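# Sort eight blanks between feed ramp and stock rack

## Task

At the start, one blank (a short plastic bar) already rests against the feed ramp's stop. Get all four blanks sharing its color onto the ramp: each must lie squarely across the ramp, and the four must form a single snug side-by-side row pressed up to the stop. Each of the remaining four blanks must lie on the stock rack's floor inside a slot bounded by two ribs, centered along the length of that slot. Finally release everything and move the grippers away.

## Robot and tools

Robot: two seven-joint arms, left_arm and right_arm, each with a two-finger gripper. Both bases sit on tilted plates joined by a metal frame behind them. A 'too close' message treats each plate and its half of the frame as part of that arm. Calibrated base positions in the scene frame: left_arm (-0.037, +0.394, +0.236) m, right_arm (+0.016, -0.156, +0.236) m.

Scene frame: origin at table-top height, midway between the nominal bases. +z is up, +x points out over the table, and left_arm is on the +y side. Arm names do not match image sides. Results report each gripper's end_effector_position (m) and end_effector_quat_wxyz in this frame. The position is the point between the finger pads, and the fingertips extend 17.5 mm past it. Readings can be off by a few cm, more at long reach. Gripper axes: fingers point along +z, and they open and close along x.

Row format, shared by execute_actions and move: 18 numbers, each in [-1, 1], always all 18 even if one arm is idle. Order: left dx, dy, dz, rx, ry, rz, left gripper position, force_limit, speed, then the same nine for the right arm. dx..rz are an offset, not a pose. They count from that arm's current Hand target, expressed in the Hand target's own axes. Scale: 1.0 = 0.6 m or 180 degrees. rx, ry, rz together form one rotation vector. Every row of one action or move counts from the same starting Hand target, not from the row before. Repeating an offset in a new call therefore moves the arm further. Six zeros re-request the current Hand target.

Gripper numbers are absolute settings. position: +1 is fully open (50 mm), and the pads meet near -0.65. Send -1 to grip, and keep sending it. force_limit: -1 ≈ 20 N, 0 ≈ 102 N, +1 ≈ 185 N per pad, and the real force can be about 15 N higher. speed: -1 = 20, 0 = 85, +1 = 150 mm/s. A new force or speed takes effect only together with a changed position (a change of at least 0.01). To leave a gripper unchanged, repeat its last three numbers; sending 0 there is a real command. To soften a grip, open first.

execute_actions: 'actions' holds one item or nothing. An empty list is a LOOK and returns state plus pictures. {"rows": [...], "steps": n} is an ACT: 1 to 15 rows and 3 to 15 steps of 1/30 s each (default 15). The last row repeats if there are fewer rows than steps. {"steps": n} alone is a WAIT of up to 300 steps, counted from the previous result. 'cameras' lists camera names, ["all"] or []. An unknown name invalidates the call, and a refused call sends nothing. The result is read 3 steps before the action ends, and those steps finish afterwards.

move: 'target' is one 18-number row or up to 15 rows, all offsets from the same Hand targets. Each gripper travels a straight path, and all arms finish together after at least 0.5 s and at most 10 s. 'speed' is in m/s, 0.002 to 0.5, default 0.25, given once or per target. Rotation is capped at twice that value in rad/s and at 0.873 rad/s. 'blend' (m) rounds corners between listed targets, and the default 0 stops at each. blocking=false returns about 0.5 s after the start. Paths do not avoid obstacles or the other arm. The gripper lags its path more at higher speed, especially with a near-straight arm. Finger numbers go out at the start, and for later targets on arrival, after everything is at rest. The 'move:' line reports the outcome: done (within 3 mm and 2 degrees), off_target, moving, held or fault, plus limits (paced = pose clipped, held = steps withheld). Neither done nor off_target tells you about contact.

wait: 'seconds' from 0 to 10. Nothing new is sent, and it ends early if a running move finishes. stop: brakes the running move, and it needs braking distance. zoom_image: 'camera' plus 'region' [x0, y0, x1, y1] in pixels, at most 504x504, taken from that camera's latest image. finished_scene: 'scene' is this scene's number, and it cannot be undone.

Cameras (896x504): cam_head_left, cam_head_right, cam_high, cam_low, cam_left_wrist, cam_right_wrist. Calibration is given in OpenCV form, but fixed cameras may have shifted by up to about 2.3 degrees and 9 mm.

Each control step clips the commanded pose to within 70 mm and 16 degrees of the measured pose. The Hand target then shows that clipped pose, so send a far goal in stages. Big wrist turns can swing the elbow. Joint speed limits and reversals slow arms together. The clearance check withholds commands that bring the arms close together (fingers excepted).

Results: object_status 0 = moving; 1 = blocked while opening; 2 = blocked while closing, meaning a grip; 3 = reached the set position or pads met, usually nothing held. position_measured gives the opening ≈ (250 - value) × 0.202 mm. 'within noise' joint velocities mean the arm is still. Joint torques and the Flange force (gripper x, y, z axes) reveal contact and load. Flange force disappears after row calls and returns after move or wait.

Avoid the following. Do not drop parts or release them while they move. Do not slam, hit hard or push hard. A stiff arm presses strongly even a few mm past a surface, so aim targets at contact, not beyond it. A torque over its limit (104.5 N m on the first four joints, 51.3 N m on the last three), or a joint straying more than 5 degrees, stops that arm for 10 s. Arm-to-arm collisions can fail the task. Holding loads or stretching an arm heats its motors: MOTOR HOT appears at 60 °C, and at 75 °C the arm sinks for 30–60 s. Nothing may leave the table. Occasional tugs may disturb held or loose parts. Center grips on fixed objects.

Each tool is called after "Emit:" by a JSON object that holds its "name" and its "arguments", one argument or row to a line.

## Session

Emit:
{"name": "execute_actions", "arguments": {
  "actions": [],
  "cameras": ["all"]
}}

Scene clock: 0.00 s of 9600.00 s.
left_arm: end_effector_position=(+0.0986, +0.6792, +0.1191) position_measured=3 object_status=3 end_effector_quat_wxyz=(-0.390, +0.833, +0.391, +0.021) | right_arm: end_effector_position=(+0.6853, +0.1714, +0.1899) position_measured=3 object_status=3 end_effector_quat_wxyz=(-0.554, +0.551, -0.623, +0.024)
Joint positions: left_arm=[0.442 1.544 -0.77 2.428 0.594 -0.245 0.557] | right_arm=[-1.046 1.859 1.121 1.648 0.075 -1.13 2.845]
Joint velocities: within noise
Joint torques (N m): no reading
Flange force (N): no reading
Hand target: left_arm +0.0986, +0.6792, +0.1191; -0.390, +0.833, +0.391, +0.021 | right_arm +0.6853, +0.1714, +0.1899; +0.554, -0.551, +0.623, -0.024

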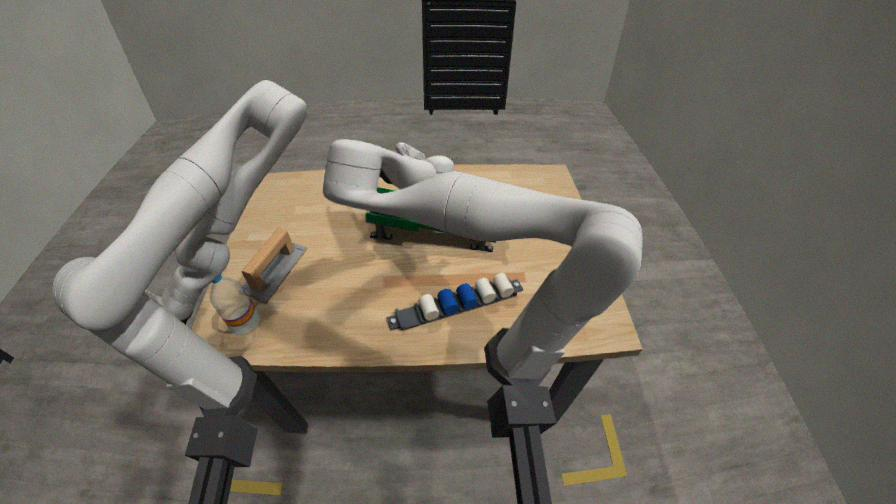

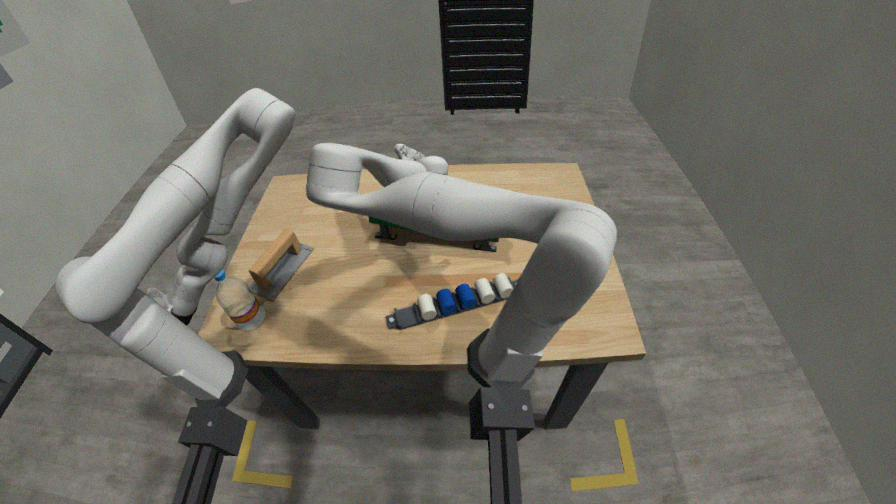

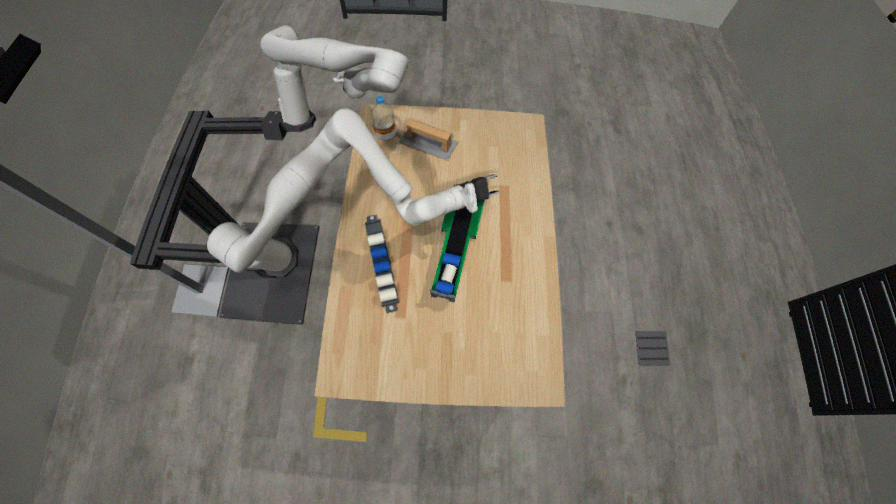

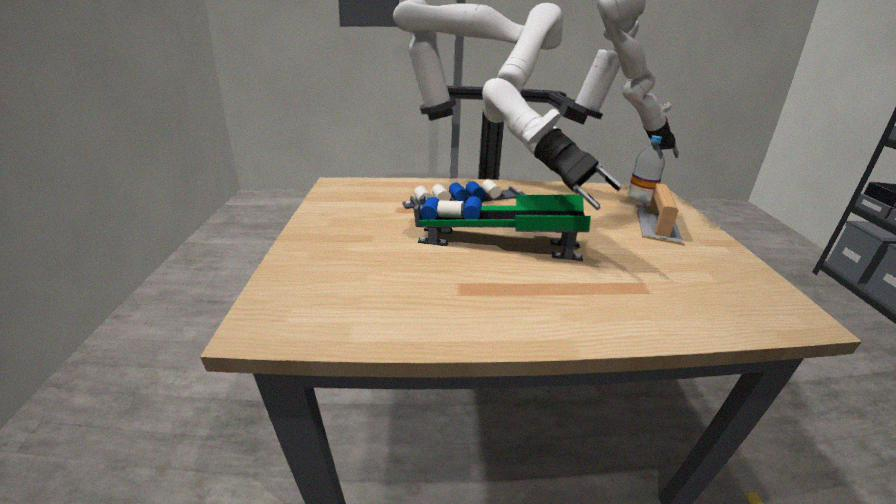

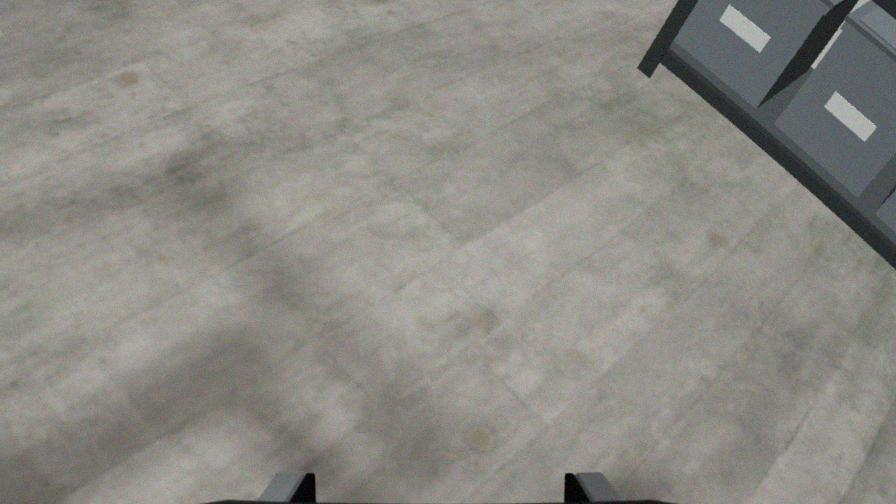

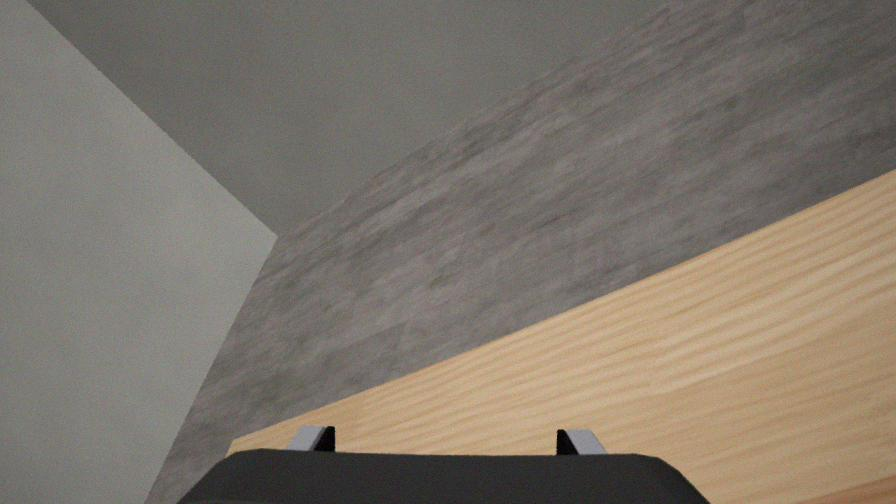

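Emit:
{"name": "zoom_image", "arguments": {
  "camera": "cam_high",
  "region": [340, 150, 540, 320]
}}

Emit:
{"name": "zoom_image", "arguments": {
  "camera": "cam_low",
  "region": [380, 150, 630, 290]
}}

Emit:
{"name": "zoom_image", "arguments": {
  "camera": "cam_head_right",
  "region": [340, 200, 560, 350]
}}

Scaled by 2.520 from the camera's 896x504 image, which has a finer 1280x720 frame.

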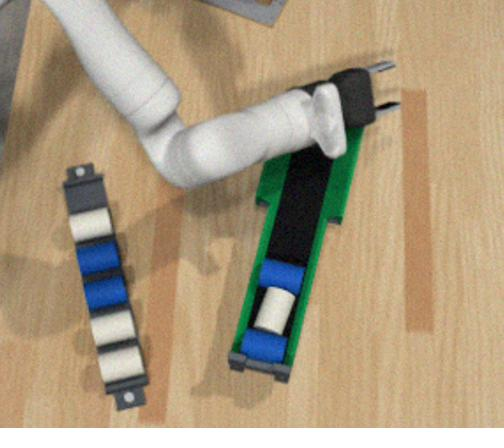

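Scaled by 2.016 from the camera's 896x504 image, which has a finer 1280x720 frame.

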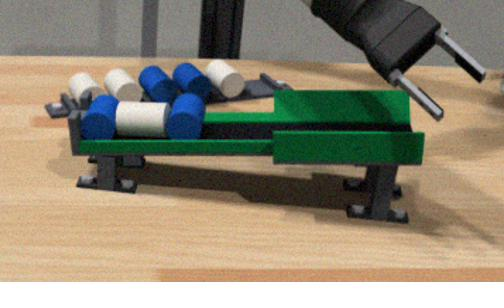

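Scaled by 2.291 from the camera's 896x504 image, which has a finer 1280x720 frame.

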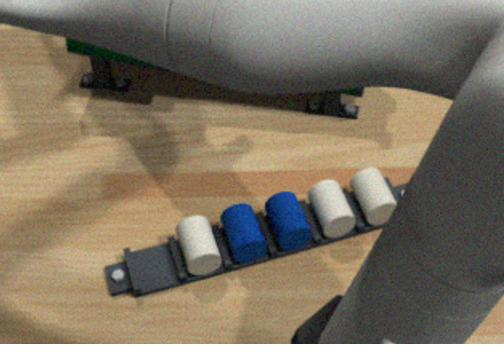

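Emit:
{"name": "move", "arguments": {
  "target": [0,0,0,0,0,0,1,-0.8,0, -0.0249,-0.0875,-0.5482,-0.2350,0.2919,0.0502,1,-0.8,0],
  "speed": 0.3
}}

Scene clock: 3.47 s of 9600.00 s.
left_arm: end_effector_position=(+0.0986, +0.6792, +0.1191) position_measured=3 object_status=3 end_effector_quat_wxyz=(-0.390, +0.833, +0.391, +0.021) | right_arm: end_effector_position=(+0.4809, -0.0297, +0.3600) position_measured=3 object_status=3 end_effector_quat_wxyz=(+0.000, -0.593, +0.805, +0.000)
Joint positions: left_arm=[0.442 1.544 -0.77 2.428 0.594 -0.245 0.557] | right_arm=[-1.178 1.252 1.526 1.571 2.147 -1.4 1.607]
Joint velocities: within noise
Joint torques (N m): left_arm=[3.62 -12.57 -3.52 9.11 0.66 0.02 -0.11] | right_arm=[-6.85 -16.95 6.97 -5.39 0.22 0.03 0.15]
Flange force (N): left_arm=[3.7 7.8 -0.2] | right_arm=[1.3 -3.0 -1.1]
Hand target: left_arm +0.0986, +0.6792, +0.1191; -0.390, +0.833, +0.391, +0.021 | right_arm +0.4809, -0.0297, +0.3600; +0.000, -0.593, +0.805, +0.000
Off the commanded pose: left_arm 0.000 m, 0 deg | right_arm 0.000 m, 0 deg.
Kept back: nothing.
move: done
camera_calibration:
cam_right_wrist: T_world_to_cam=[[-0.274939, -0.961328, 0.0160112, 0.0975728], [-0.960804, 0.275328, 0.032393, 0.510139], [-0.0355487, -0.0064775, -0.999347, 0.544572], [0, 0, 0, 1]] pos_world=[0.536329, -0.0431288, 0.526129]

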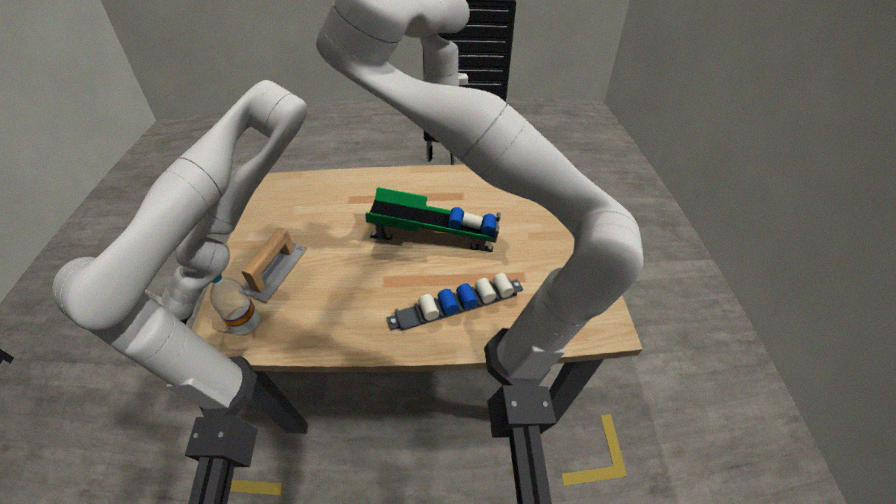

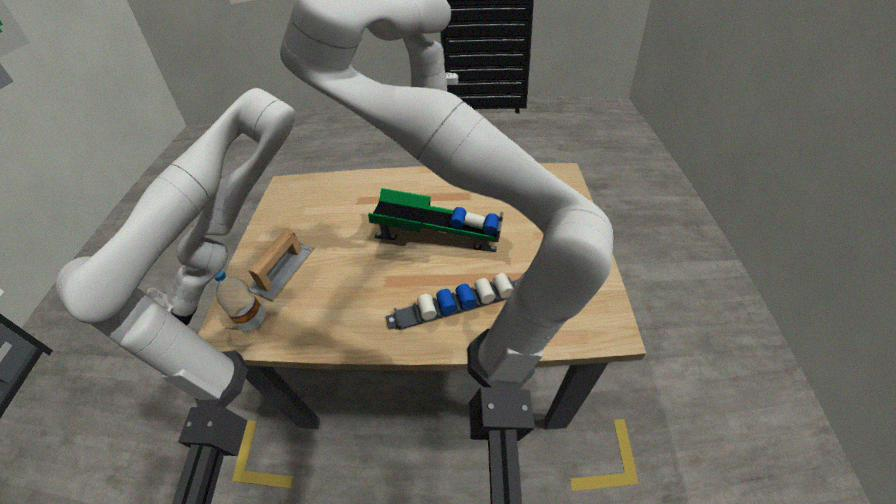

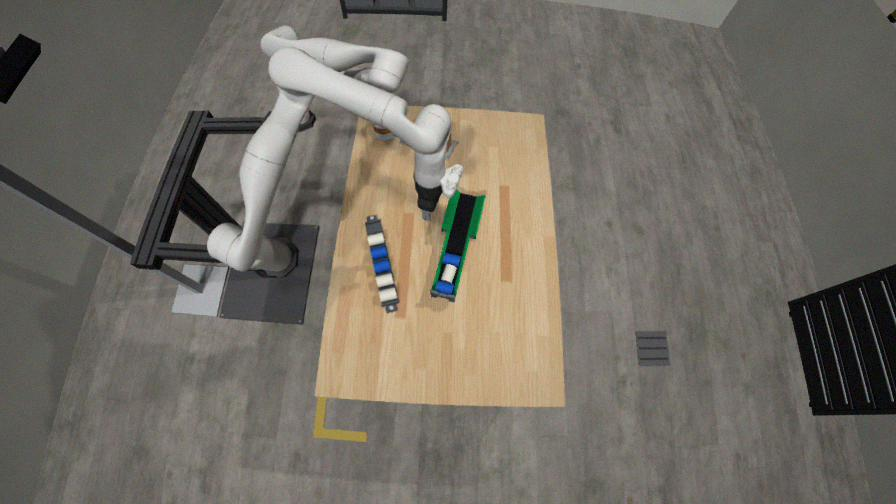

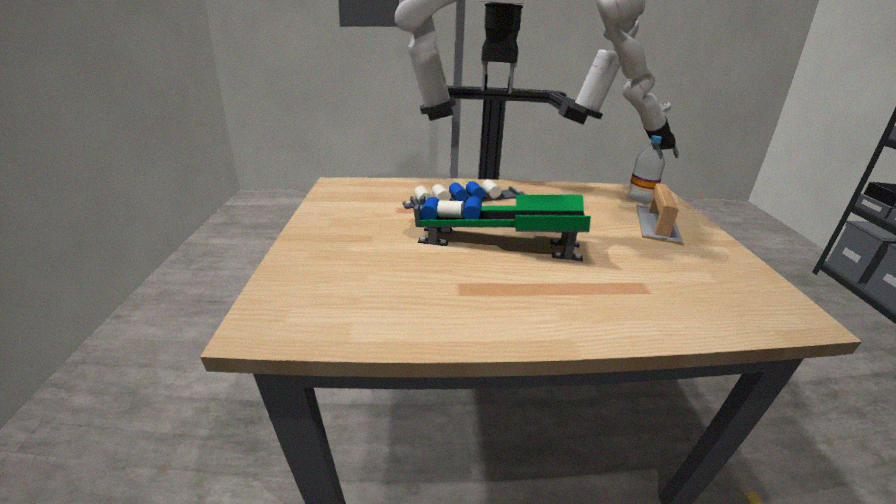

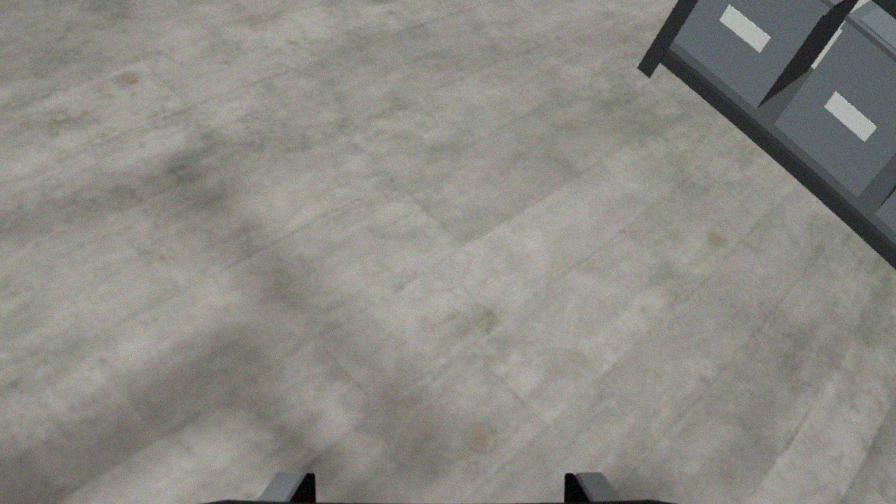

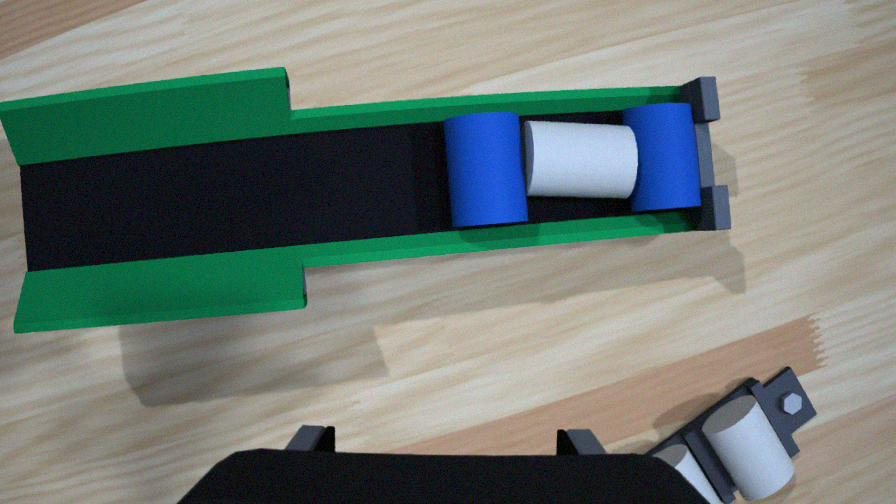

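Emit:
{"name": "move", "arguments": {
  "target": [0,0,0,0,0,0,1,-0.8,0, 0.1745,0.3927,0.05,0,0,-0.1944,1,-0.8,0],
  "speed": 0.3,
  "cameras": ["cam_right_wrist","cam_head_right"]
}}

Scene clock: 5.67 s of 9600.00 s.
left_arm: end_effector_position=(+0.0986, +0.6792, +0.1191) position_measured=3 object_status=3 end_effector_quat_wxyz=(-0.390, +0.833, +0.391, +0.021) | right_arm: end_effector_position=(+0.2248, -0.0599, +0.3299) position_measured=3 object_status=3 end_effector_quat_wxyz=(+0.000, +0.808, -0.590, +0.000)
Joint positions: left_arm=[0.442 1.544 -0.77 2.428 0.594 -0.245 0.557] | right_arm=[-1.753 1.094 1.57 2.358 2.18 -1.08 2.308]
Joint velocities: left_arm=[within noise] | right_arm=[-0.005 -0.001 0.001 0.003 -0.002 0.002 0.002]
Joint torques (N m): left_arm=[3.51 -12.59 -3.52 9.12 0.67 0.06 -0.06] | right_arm=[-3.17 -9.24 3.74 -4.76 0.22 0.22 0.42]
Flange force (N): left_arm=[3.7 8.0 -0.4] | right_arm=[3.1 -2.1 -3.1]
Hand target: left_arm +0.0986, +0.6792, +0.1191; -0.390, +0.833, +0.391, +0.021 | right_arm +0.2248, -0.0598, +0.3299; +0.000, +0.808, -0.590, +0.000
Off the commanded pose: left_arm 0.000 m, 0 deg | right_arm 0.000 m, 0 deg.
Kept back: nothing.
move: done
camera_calibration:
cam_right_wrist: T_world_to_cam=[[0.325959, -0.945242, 0.0163685, -0.13563], [-0.945033, -0.325318, 0.0328666, 0.233766], [-0.0257419, -0.0261819, -0.999326, 0.501822], [0, 0, 0, 1]] pos_world=[0.278045, -0.0390159, 0.496021]
Images, in order (width x height): cam_head_right 896x504, cam_right_wrist 896x504.

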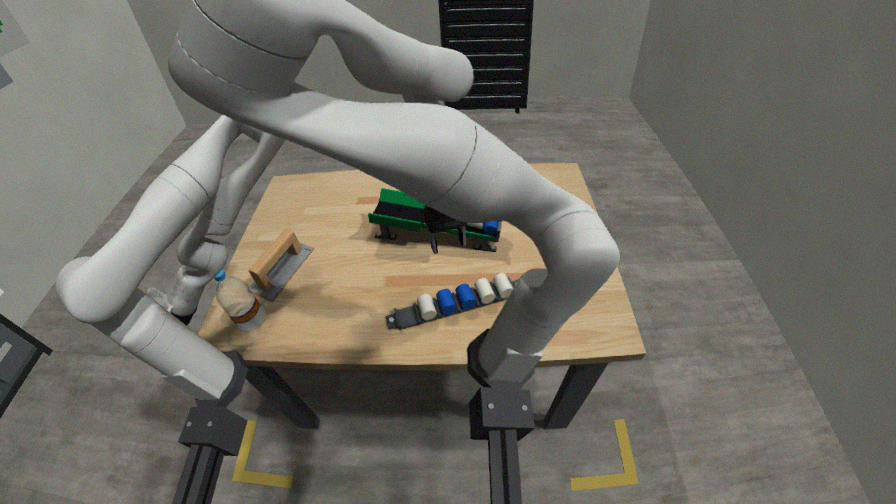

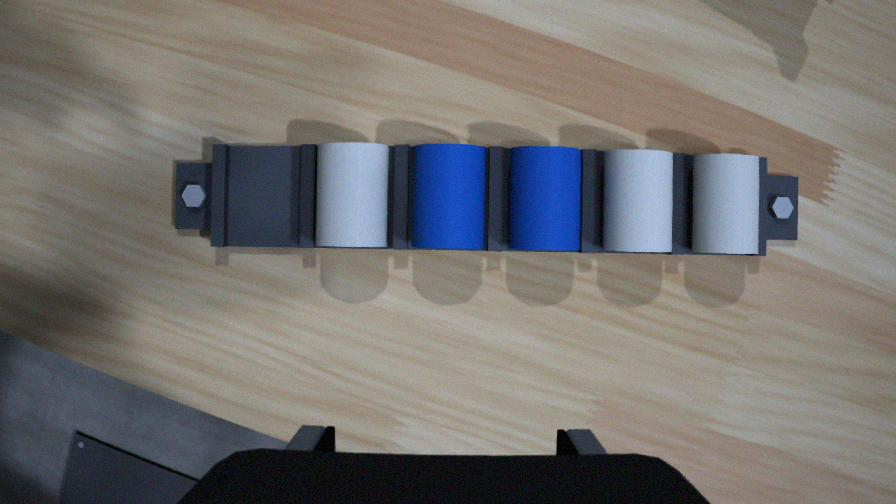

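Emit:
{"name": "move", "arguments": {
  "target": [0,0,0,0,0,0,1,-0.8,0, 0.2635,-0.4777,0.1833,0,0,-0.3367,0.8,-0.8,0],
  "speed": 0.3,
  "cameras": ["cam_right_wrist","cam_low"]
}}

Scene clock: 8.80 s of 9600.00 s.
left_arm: end_effector_position=(+0.0986, +0.6792, +0.1191) position_measured=3 object_status=3 end_effector_quat_wxyz=(-0.390, +0.833, +0.391, +0.021) | right_arm: end_effector_position=(+0.5459, -0.1230, +0.2200) position_measured=32 object_status=3 end_effector_quat_wxyz=(+0.000, +0.995, -0.101, +0.000)
Joint positions: left_arm=[0.442 1.544 -0.77 2.428 0.594 -0.245 0.557] | right_arm=[-0.809 1.219 1.104 1.559 2.236 -0.975 3.368]
Joint velocities: within noise
Joint torques (N m): left_arm=[3.6 -12.65 -3.47 9.16 0.65 0.07 -0.07] | right_arm=[-8.25 -18.67 5.18 -4.61 0.25 0.06 0.27]
Flange force (N): left_arm=[3.8 8.0 0.0] | right_arm=[4.5 2.0 -1.6]
Hand target: left_arm +0.0986, +0.6792, +0.1191; -0.390, +0.833, +0.391, +0.021 | right_arm +0.5460, -0.1230, +0.2200; +0.000, +0.995, -0.101, +0.000
Off the commanded pose: left_arm 0.000 m, 0 deg | right_arm 0.000 m, 0 deg.
Kept back: nothing.
move: done
camera_calibration:
cam_right_wrist: T_world_to_cam=[[0.983572, -0.179776, 0.0163493, -0.56305], [-0.180232, -0.983073, 0.0329324, 0.0218171], [0.0101521, -0.0353381, -0.999324, 0.377915], [0, 0, 0, 1]] pos_world=[0.553896, -0.0664203, 0.386147]
Images, in order (width x height): cam_low 896x504, cam_right_wrist 896x504.

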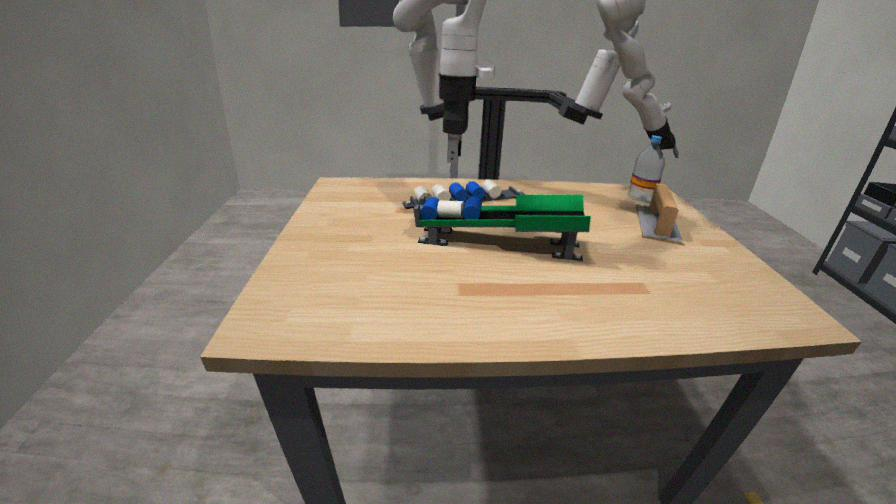

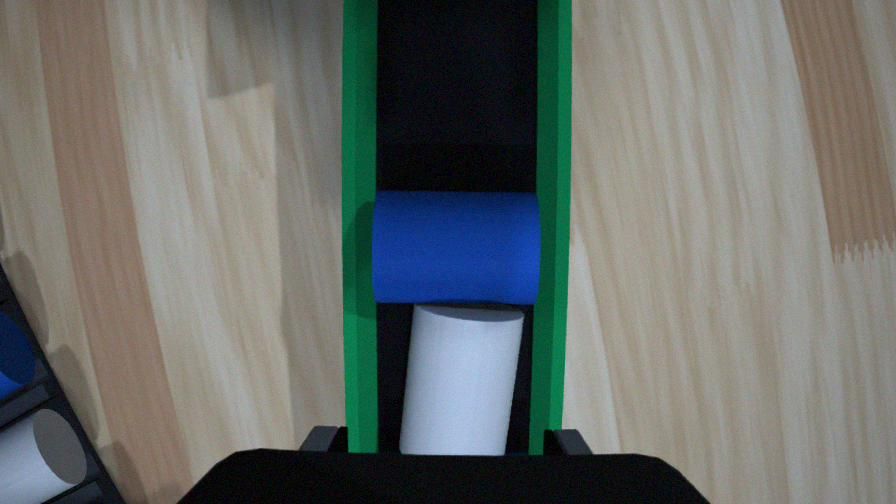

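Emit:
{"name": "move", "arguments": {
  "target": [0,0,0,0,0,0,1,-0.8,0, 0.0108,0.0083,0.1167,0,0,0.0317,0.8,-0.8,0],
  "speed": 0.2,
  "cameras": ["cam_right_wrist"]
}}

Emit:
{"name": "zoom_image", "arguments": {
  "camera": "cam_right_wrist",
  "region": [250, 200, 650, 504]
}}

Scene clock: 10.33 s of 9600.00 s.
left_arm: end_effector_position=(+0.0986, +0.6792, +0.1191) position_measured=3 object_status=3 end_effector_quat_wxyz=(-0.390, +0.833, +0.391, +0.021) | right_arm: end_effector_position=(+0.5513, -0.1292, +0.1501) position_measured=32 object_status=3 end_effector_quat_wxyz=(+0.000, +0.989, -0.151, +0.000)
Joint positions: left_arm=[0.442 1.544 -0.77 2.428 0.594 -0.245 0.557] | right_arm=[-0.736 1.327 1.038 1.546 2.134 -0.88 3.337]
Joint velocities: within noise
Joint torques (N m): left_arm=[3.63 -12.61 -3.51 9.17 0.68 0.05 -0.1] | right_arm=[-8.19 -19.88 5.21 -3.71 0.16 0.04 0.27]
Flange force (N): left_arm=[3.8 7.9 0.1] | right_arm=[4.3 1.2 -1.5]
Hand target: left_arm +0.0986, +0.6792, +0.1191; -0.390, +0.833, +0.391, +0.021 | right_arm +0.5513, -0.1292, +0.1500; +0.000, +0.989, -0.151, +0.000
Off the commanded pose: left_arm 0.000 m, 0 deg | right_arm 0.000 m, 0 deg.
Kept back: nothing.
move: done
camera_calibration:
cam_right_wrist: T_world_to_cam=[[0.960834, -0.276644, 0.016314, -0.56831], [-0.277047, -0.960293, 0.0329081, 0.0753242], [0.00656237, -0.0361389, -0.999325, 0.309585], [0, 0, 0, 1]] pos_world=[0.564888, -0.0736981, 0.316169]
Images, in order (width x height): cam_right_wrist 896x504.

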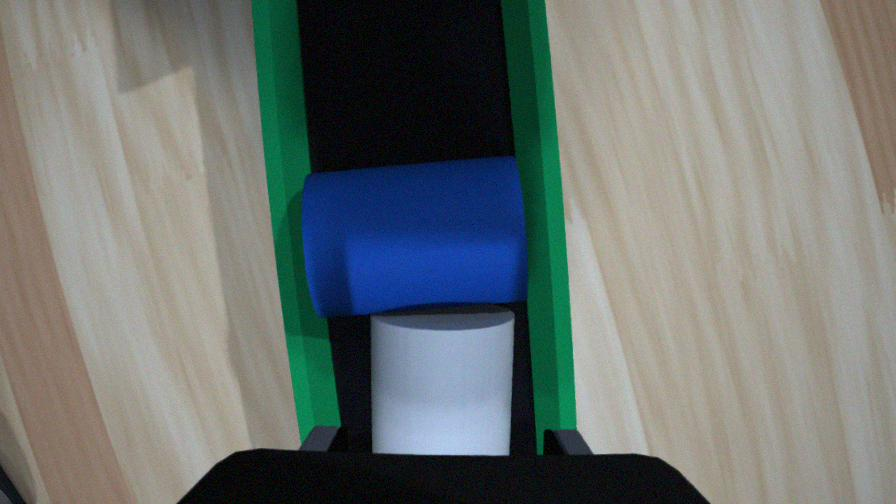

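Scaled by 1.260 from the camera's 896x504 image, which has a finer 1280x720 frame.

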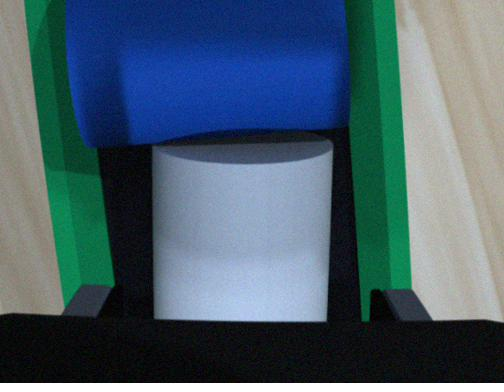

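Emit:
{"name": "move", "arguments": {
  "target": [0,0,0,0,0,0,1,-0.8,0, 0,-0.0015,0.0967,0,0,0,0.9,-0.8,0],
  "speed": 0.12,
  "cameras": ["cam_right_wrist","cam_low"]
}}

Emit:
{"name": "zoom_image", "arguments": {
  "camera": "cam_low",
  "region": [380, 150, 530, 260]
}}

Scene clock: 11.83 s of 9600.00 s.
left_arm: end_effector_position=(+0.0986, +0.6792, +0.1191) position_measured=3 object_status=3 end_effector_quat_wxyz=(-0.390, +0.833, +0.391, +0.021) | right_arm: end_effector_position=(+0.5516, -0.1284, +0.0921) position_measured=18 object_status=3 end_effector_quat_wxyz=(+0.000, +0.989, -0.151, +0.000)
Joint positions: left_arm=[0.442 1.544 -0.77 2.428 0.594 -0.245 0.557] | right_arm=[-0.684 1.416 0.972 1.518 2.066 -0.799 3.371]
Joint velocities: within noise
Joint torques (N m): left_arm=[3.62 -12.61 -3.47 9.1 0.69 0.03 -0.13] | right_arm=[-8.39 -20.46 5.15 -3.01 0.24 0.12 0.3]
Flange force (N): left_arm=[3.8 7.8 -0.1] | right_arm=[4.7 1.3 -1.3]
Hand target: left_arm +0.0986, +0.6792, +0.1191; -0.390, +0.833, +0.391, +0.021 | right_arm +0.5516, -0.1284, +0.0920; +0.000, +0.989, -0.151, +0.000
Off the commanded pose: left_arm 0.000 m, 0 deg | right_arm 0.000 m, 0 deg.
Kept back: nothing.
move: done
camera_calibration:
cam_right_wrist: T_world_to_cam=[[0.960819, -0.276697, 0.0163052, -0.567397], [-0.2771, -0.960277, 0.0329225, 0.0781402], [0.00654792, -0.0361507, -0.999325, 0.251658], [0, 0, 0, 1]] pos_world=[0.565171, -0.0728633, 0.258167]
Images, in order (width x height): cam_low 896x504, cam_right_wrist 896x504.

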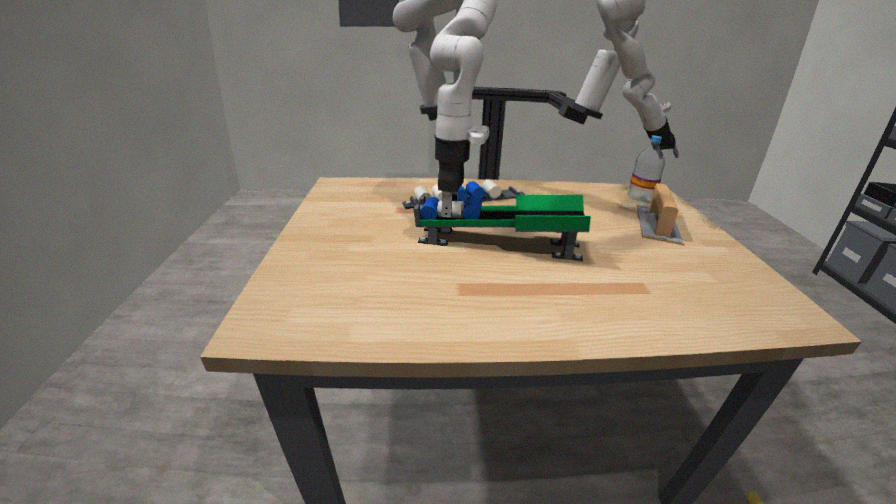

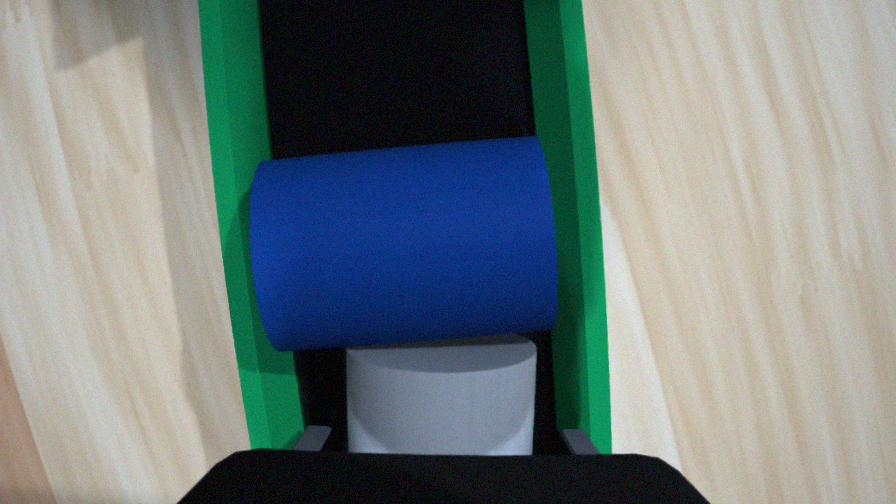

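Scaled by 3.360 from the camera's 896x504 image, which has a finer 1280x720 frame.

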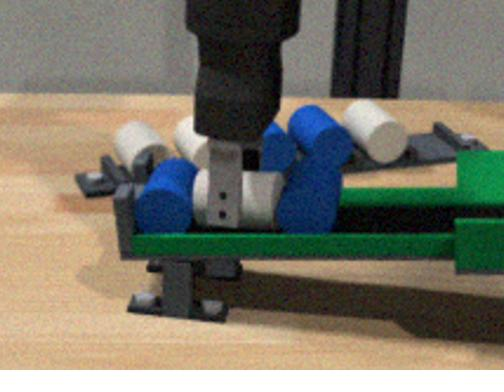

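Emit:
{"name": "move", "arguments": {
  "target": [
    [0,0,0,0,0,0,1,-0.8,0, -0.0013,0,0.005,0,0,0,0.9,-0.8,0],
    [0,0,0,0,0,0,1,-0.8,0, -0.0013,0,0.005,0,0,0,-1,-0.5,-0.5]
  ],
  "speed": 0.05,
  "cameras": ["cam_right_wrist","cam_low"]
}}

Scene clock: 14.07 s of 9600.00 s.
left_arm: end_effector_position=(+0.0986, +0.6792, +0.1191) position_measured=3 object_status=3 end_effector_quat_wxyz=(-0.390, +0.833, +0.391, +0.021) | right_arm: end_effector_position=(+0.5509, -0.1282, +0.0890) position_measured=58 object_status=2 end_effector_quat_wxyz=(+0.000, +0.989, -0.151, +0.000)
Joint positions: left_arm=[0.442 1.544 -0.77 2.428 0.594 -0.245 0.557] | right_arm=[-0.682 1.42 0.968 1.518 2.062 -0.793 3.373]
Joint velocities: within noise
Joint torques (N m): left_arm=[3.56 -12.67 -3.54 9.15 0.66 0.07 -0.12] | right_arm=[-8.22 -20.56 5.13 -2.97 0.25 0.12 0.25]
Flange force (N): left_arm=[3.4 8.0 0.0] | right_arm=[4.4 1.1 -1.2]
Hand target: left_arm +0.0986, +0.6792, +0.1191; -0.390, +0.833, +0.391, +0.021 | right_arm +0.5509, -0.1282, +0.0890; +0.000, +0.989, -0.151, +0.000
Off the commanded pose: left_arm 0.000 m, 0 deg | right_arm 0.000 m, 0 deg.
Kept back: nothing.
move: done
camera_calibration:
cam_right_wrist: T_world_to_cam=[[0.960802, -0.276758, 0.0162812, -0.56656], [-0.27716, -0.960259, 0.0329372, 0.0782783], [0.00651854, -0.0361586, -0.999325, 0.248609], [0, 0, 0, 1]] pos_world=[0.564427, -0.0726434, 0.255088]
Images, in order (width x height): cam_low 896x504, cam_right_wrist 896x504.

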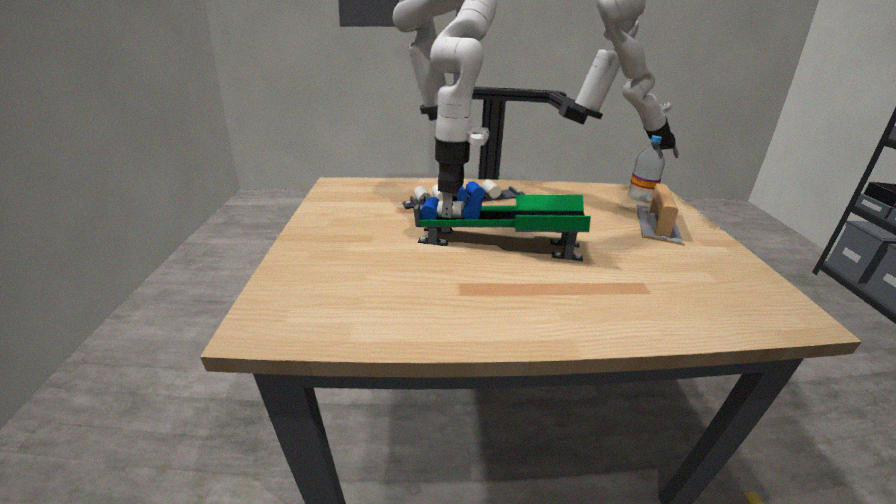

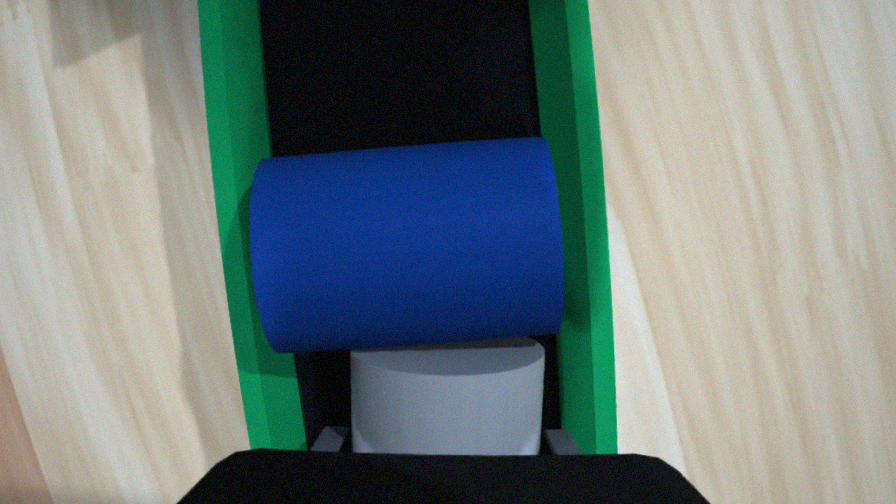

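Emit:
{"name": "move", "arguments": {
  "target": [
    [0,0,0,0,0,0,1,-0.8,0, 0,0,-0.1667,0,0,0,-1,-0.5,-0.5],
    [0,0,0,0,0,0,1,-0.8,0, -0.5533,-0.1517,-0.1183,0,0,0.3033,-1,-0.5,-0.5]
  ],
  "speed": [0.12,0.25],
  "blend": [0.03,0],
  "cameras": ["cam_right_wrist","cam_low","cam_high"]
}}

Scene clock: 17.87 s of 9600.00 s.
left_arm: end_effector_position=(+0.0986, +0.6792, +0.1191) position_measured=3 object_status=3 end_effector_quat_wxyz=(-0.390, +0.833, +0.391, +0.021) | right_arm: end_effector_position=(+0.2612, +0.0577, +0.1599) position_measured=58 object_status=2 end_effector_quat_wxyz=(+0.000, +0.809, -0.587, +0.000)
Joint positions: left_arm=[0.442 1.544 -0.77 2.428 0.594 -0.245 0.557] | right_arm=[-1.552 1.377 0.951 2.124 1.722 -0.792 2.228]
Joint velocities: left_arm=[within noise] | right_arm=[-0.003 0.002 0.001 -0.004 0.005 -0.002 -0.011]
Joint torques (N m): left_arm=[3.57 -12.6 -3.5 9.17 0.67 0.06 -0.1] | right_arm=[-4.64 -15.82 4.97 -0.87 0.32 0 0.41]
Flange force (N): left_arm=[3.7 8.0 -0.2] | right_arm=[2.6 -4.3 -0.7]
Hand target: left_arm +0.0986, +0.6792, +0.1191; -0.390, +0.833, +0.391, +0.021 | right_arm +0.2611, +0.0577, +0.1599; +0.000, +0.809, -0.587, +0.000
Off the commanded pose: left_arm 0.000 m, 0 deg | right_arm 0.000 m, 0 deg.
Kept back: nothing.
move: done; blend cut to 0 m at target 1
camera_calibration:
cam_right_wrist: T_world_to_cam=[[0.331221, -0.943415, 0.016144, -0.035025], [-0.94321, -0.330591, 0.0326186, 0.311785], [-0.0254358, -0.0260312, -0.999337, 0.33582], [0, 0, 0, 1]] pos_world=[0.314222, 0.078772, 0.325993]
Images, in order (width x height): cam_high 896x504, cam_low 896x504, cam_right_wrist 896x504.

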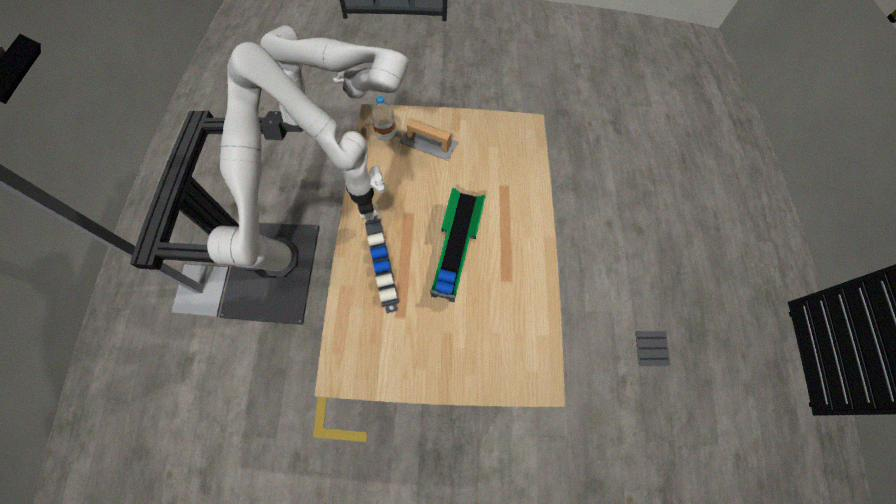

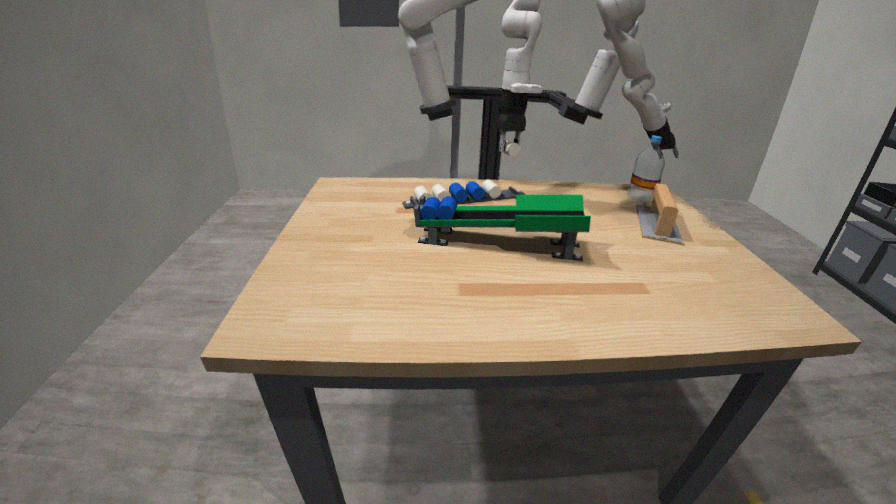

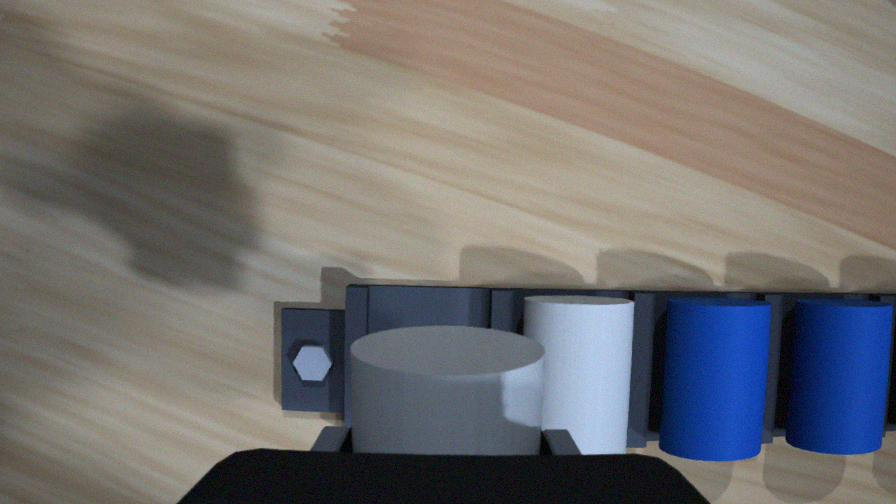

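Emit:
{"name": "zoom_image", "arguments": {
  "camera": "cam_right_wrist",
  "region": [270, 250, 670, 475]
}}

Emit:
{"name": "zoom_image", "arguments": {
  "camera": "cam_low",
  "region": [395, 130, 535, 230]
}}

Emit:
{"name": "zoom_image", "arguments": {
  "camera": "cam_head_left",
  "region": [370, 250, 540, 350]
}}

Scaled by 1.260 from the camera's 896x504 image, which has a finer 1280x720 frame.

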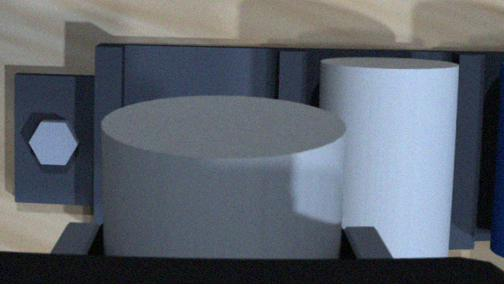

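Scaled by 3.600 from the camera's 896x504 image, which has a finer 1280x720 frame.

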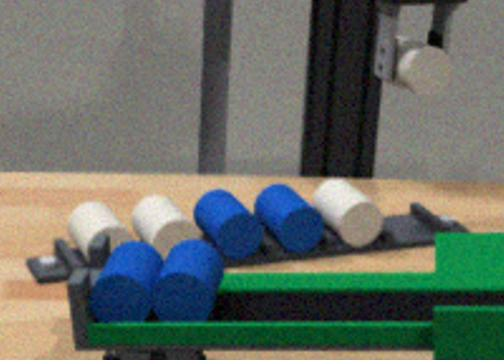

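This scene's latest camera images include none from cam_head_left. They are from: cam_high, cam_low, cam_right_wrist. cam_head_left's image comes with the result of a call that names it in "cameras".


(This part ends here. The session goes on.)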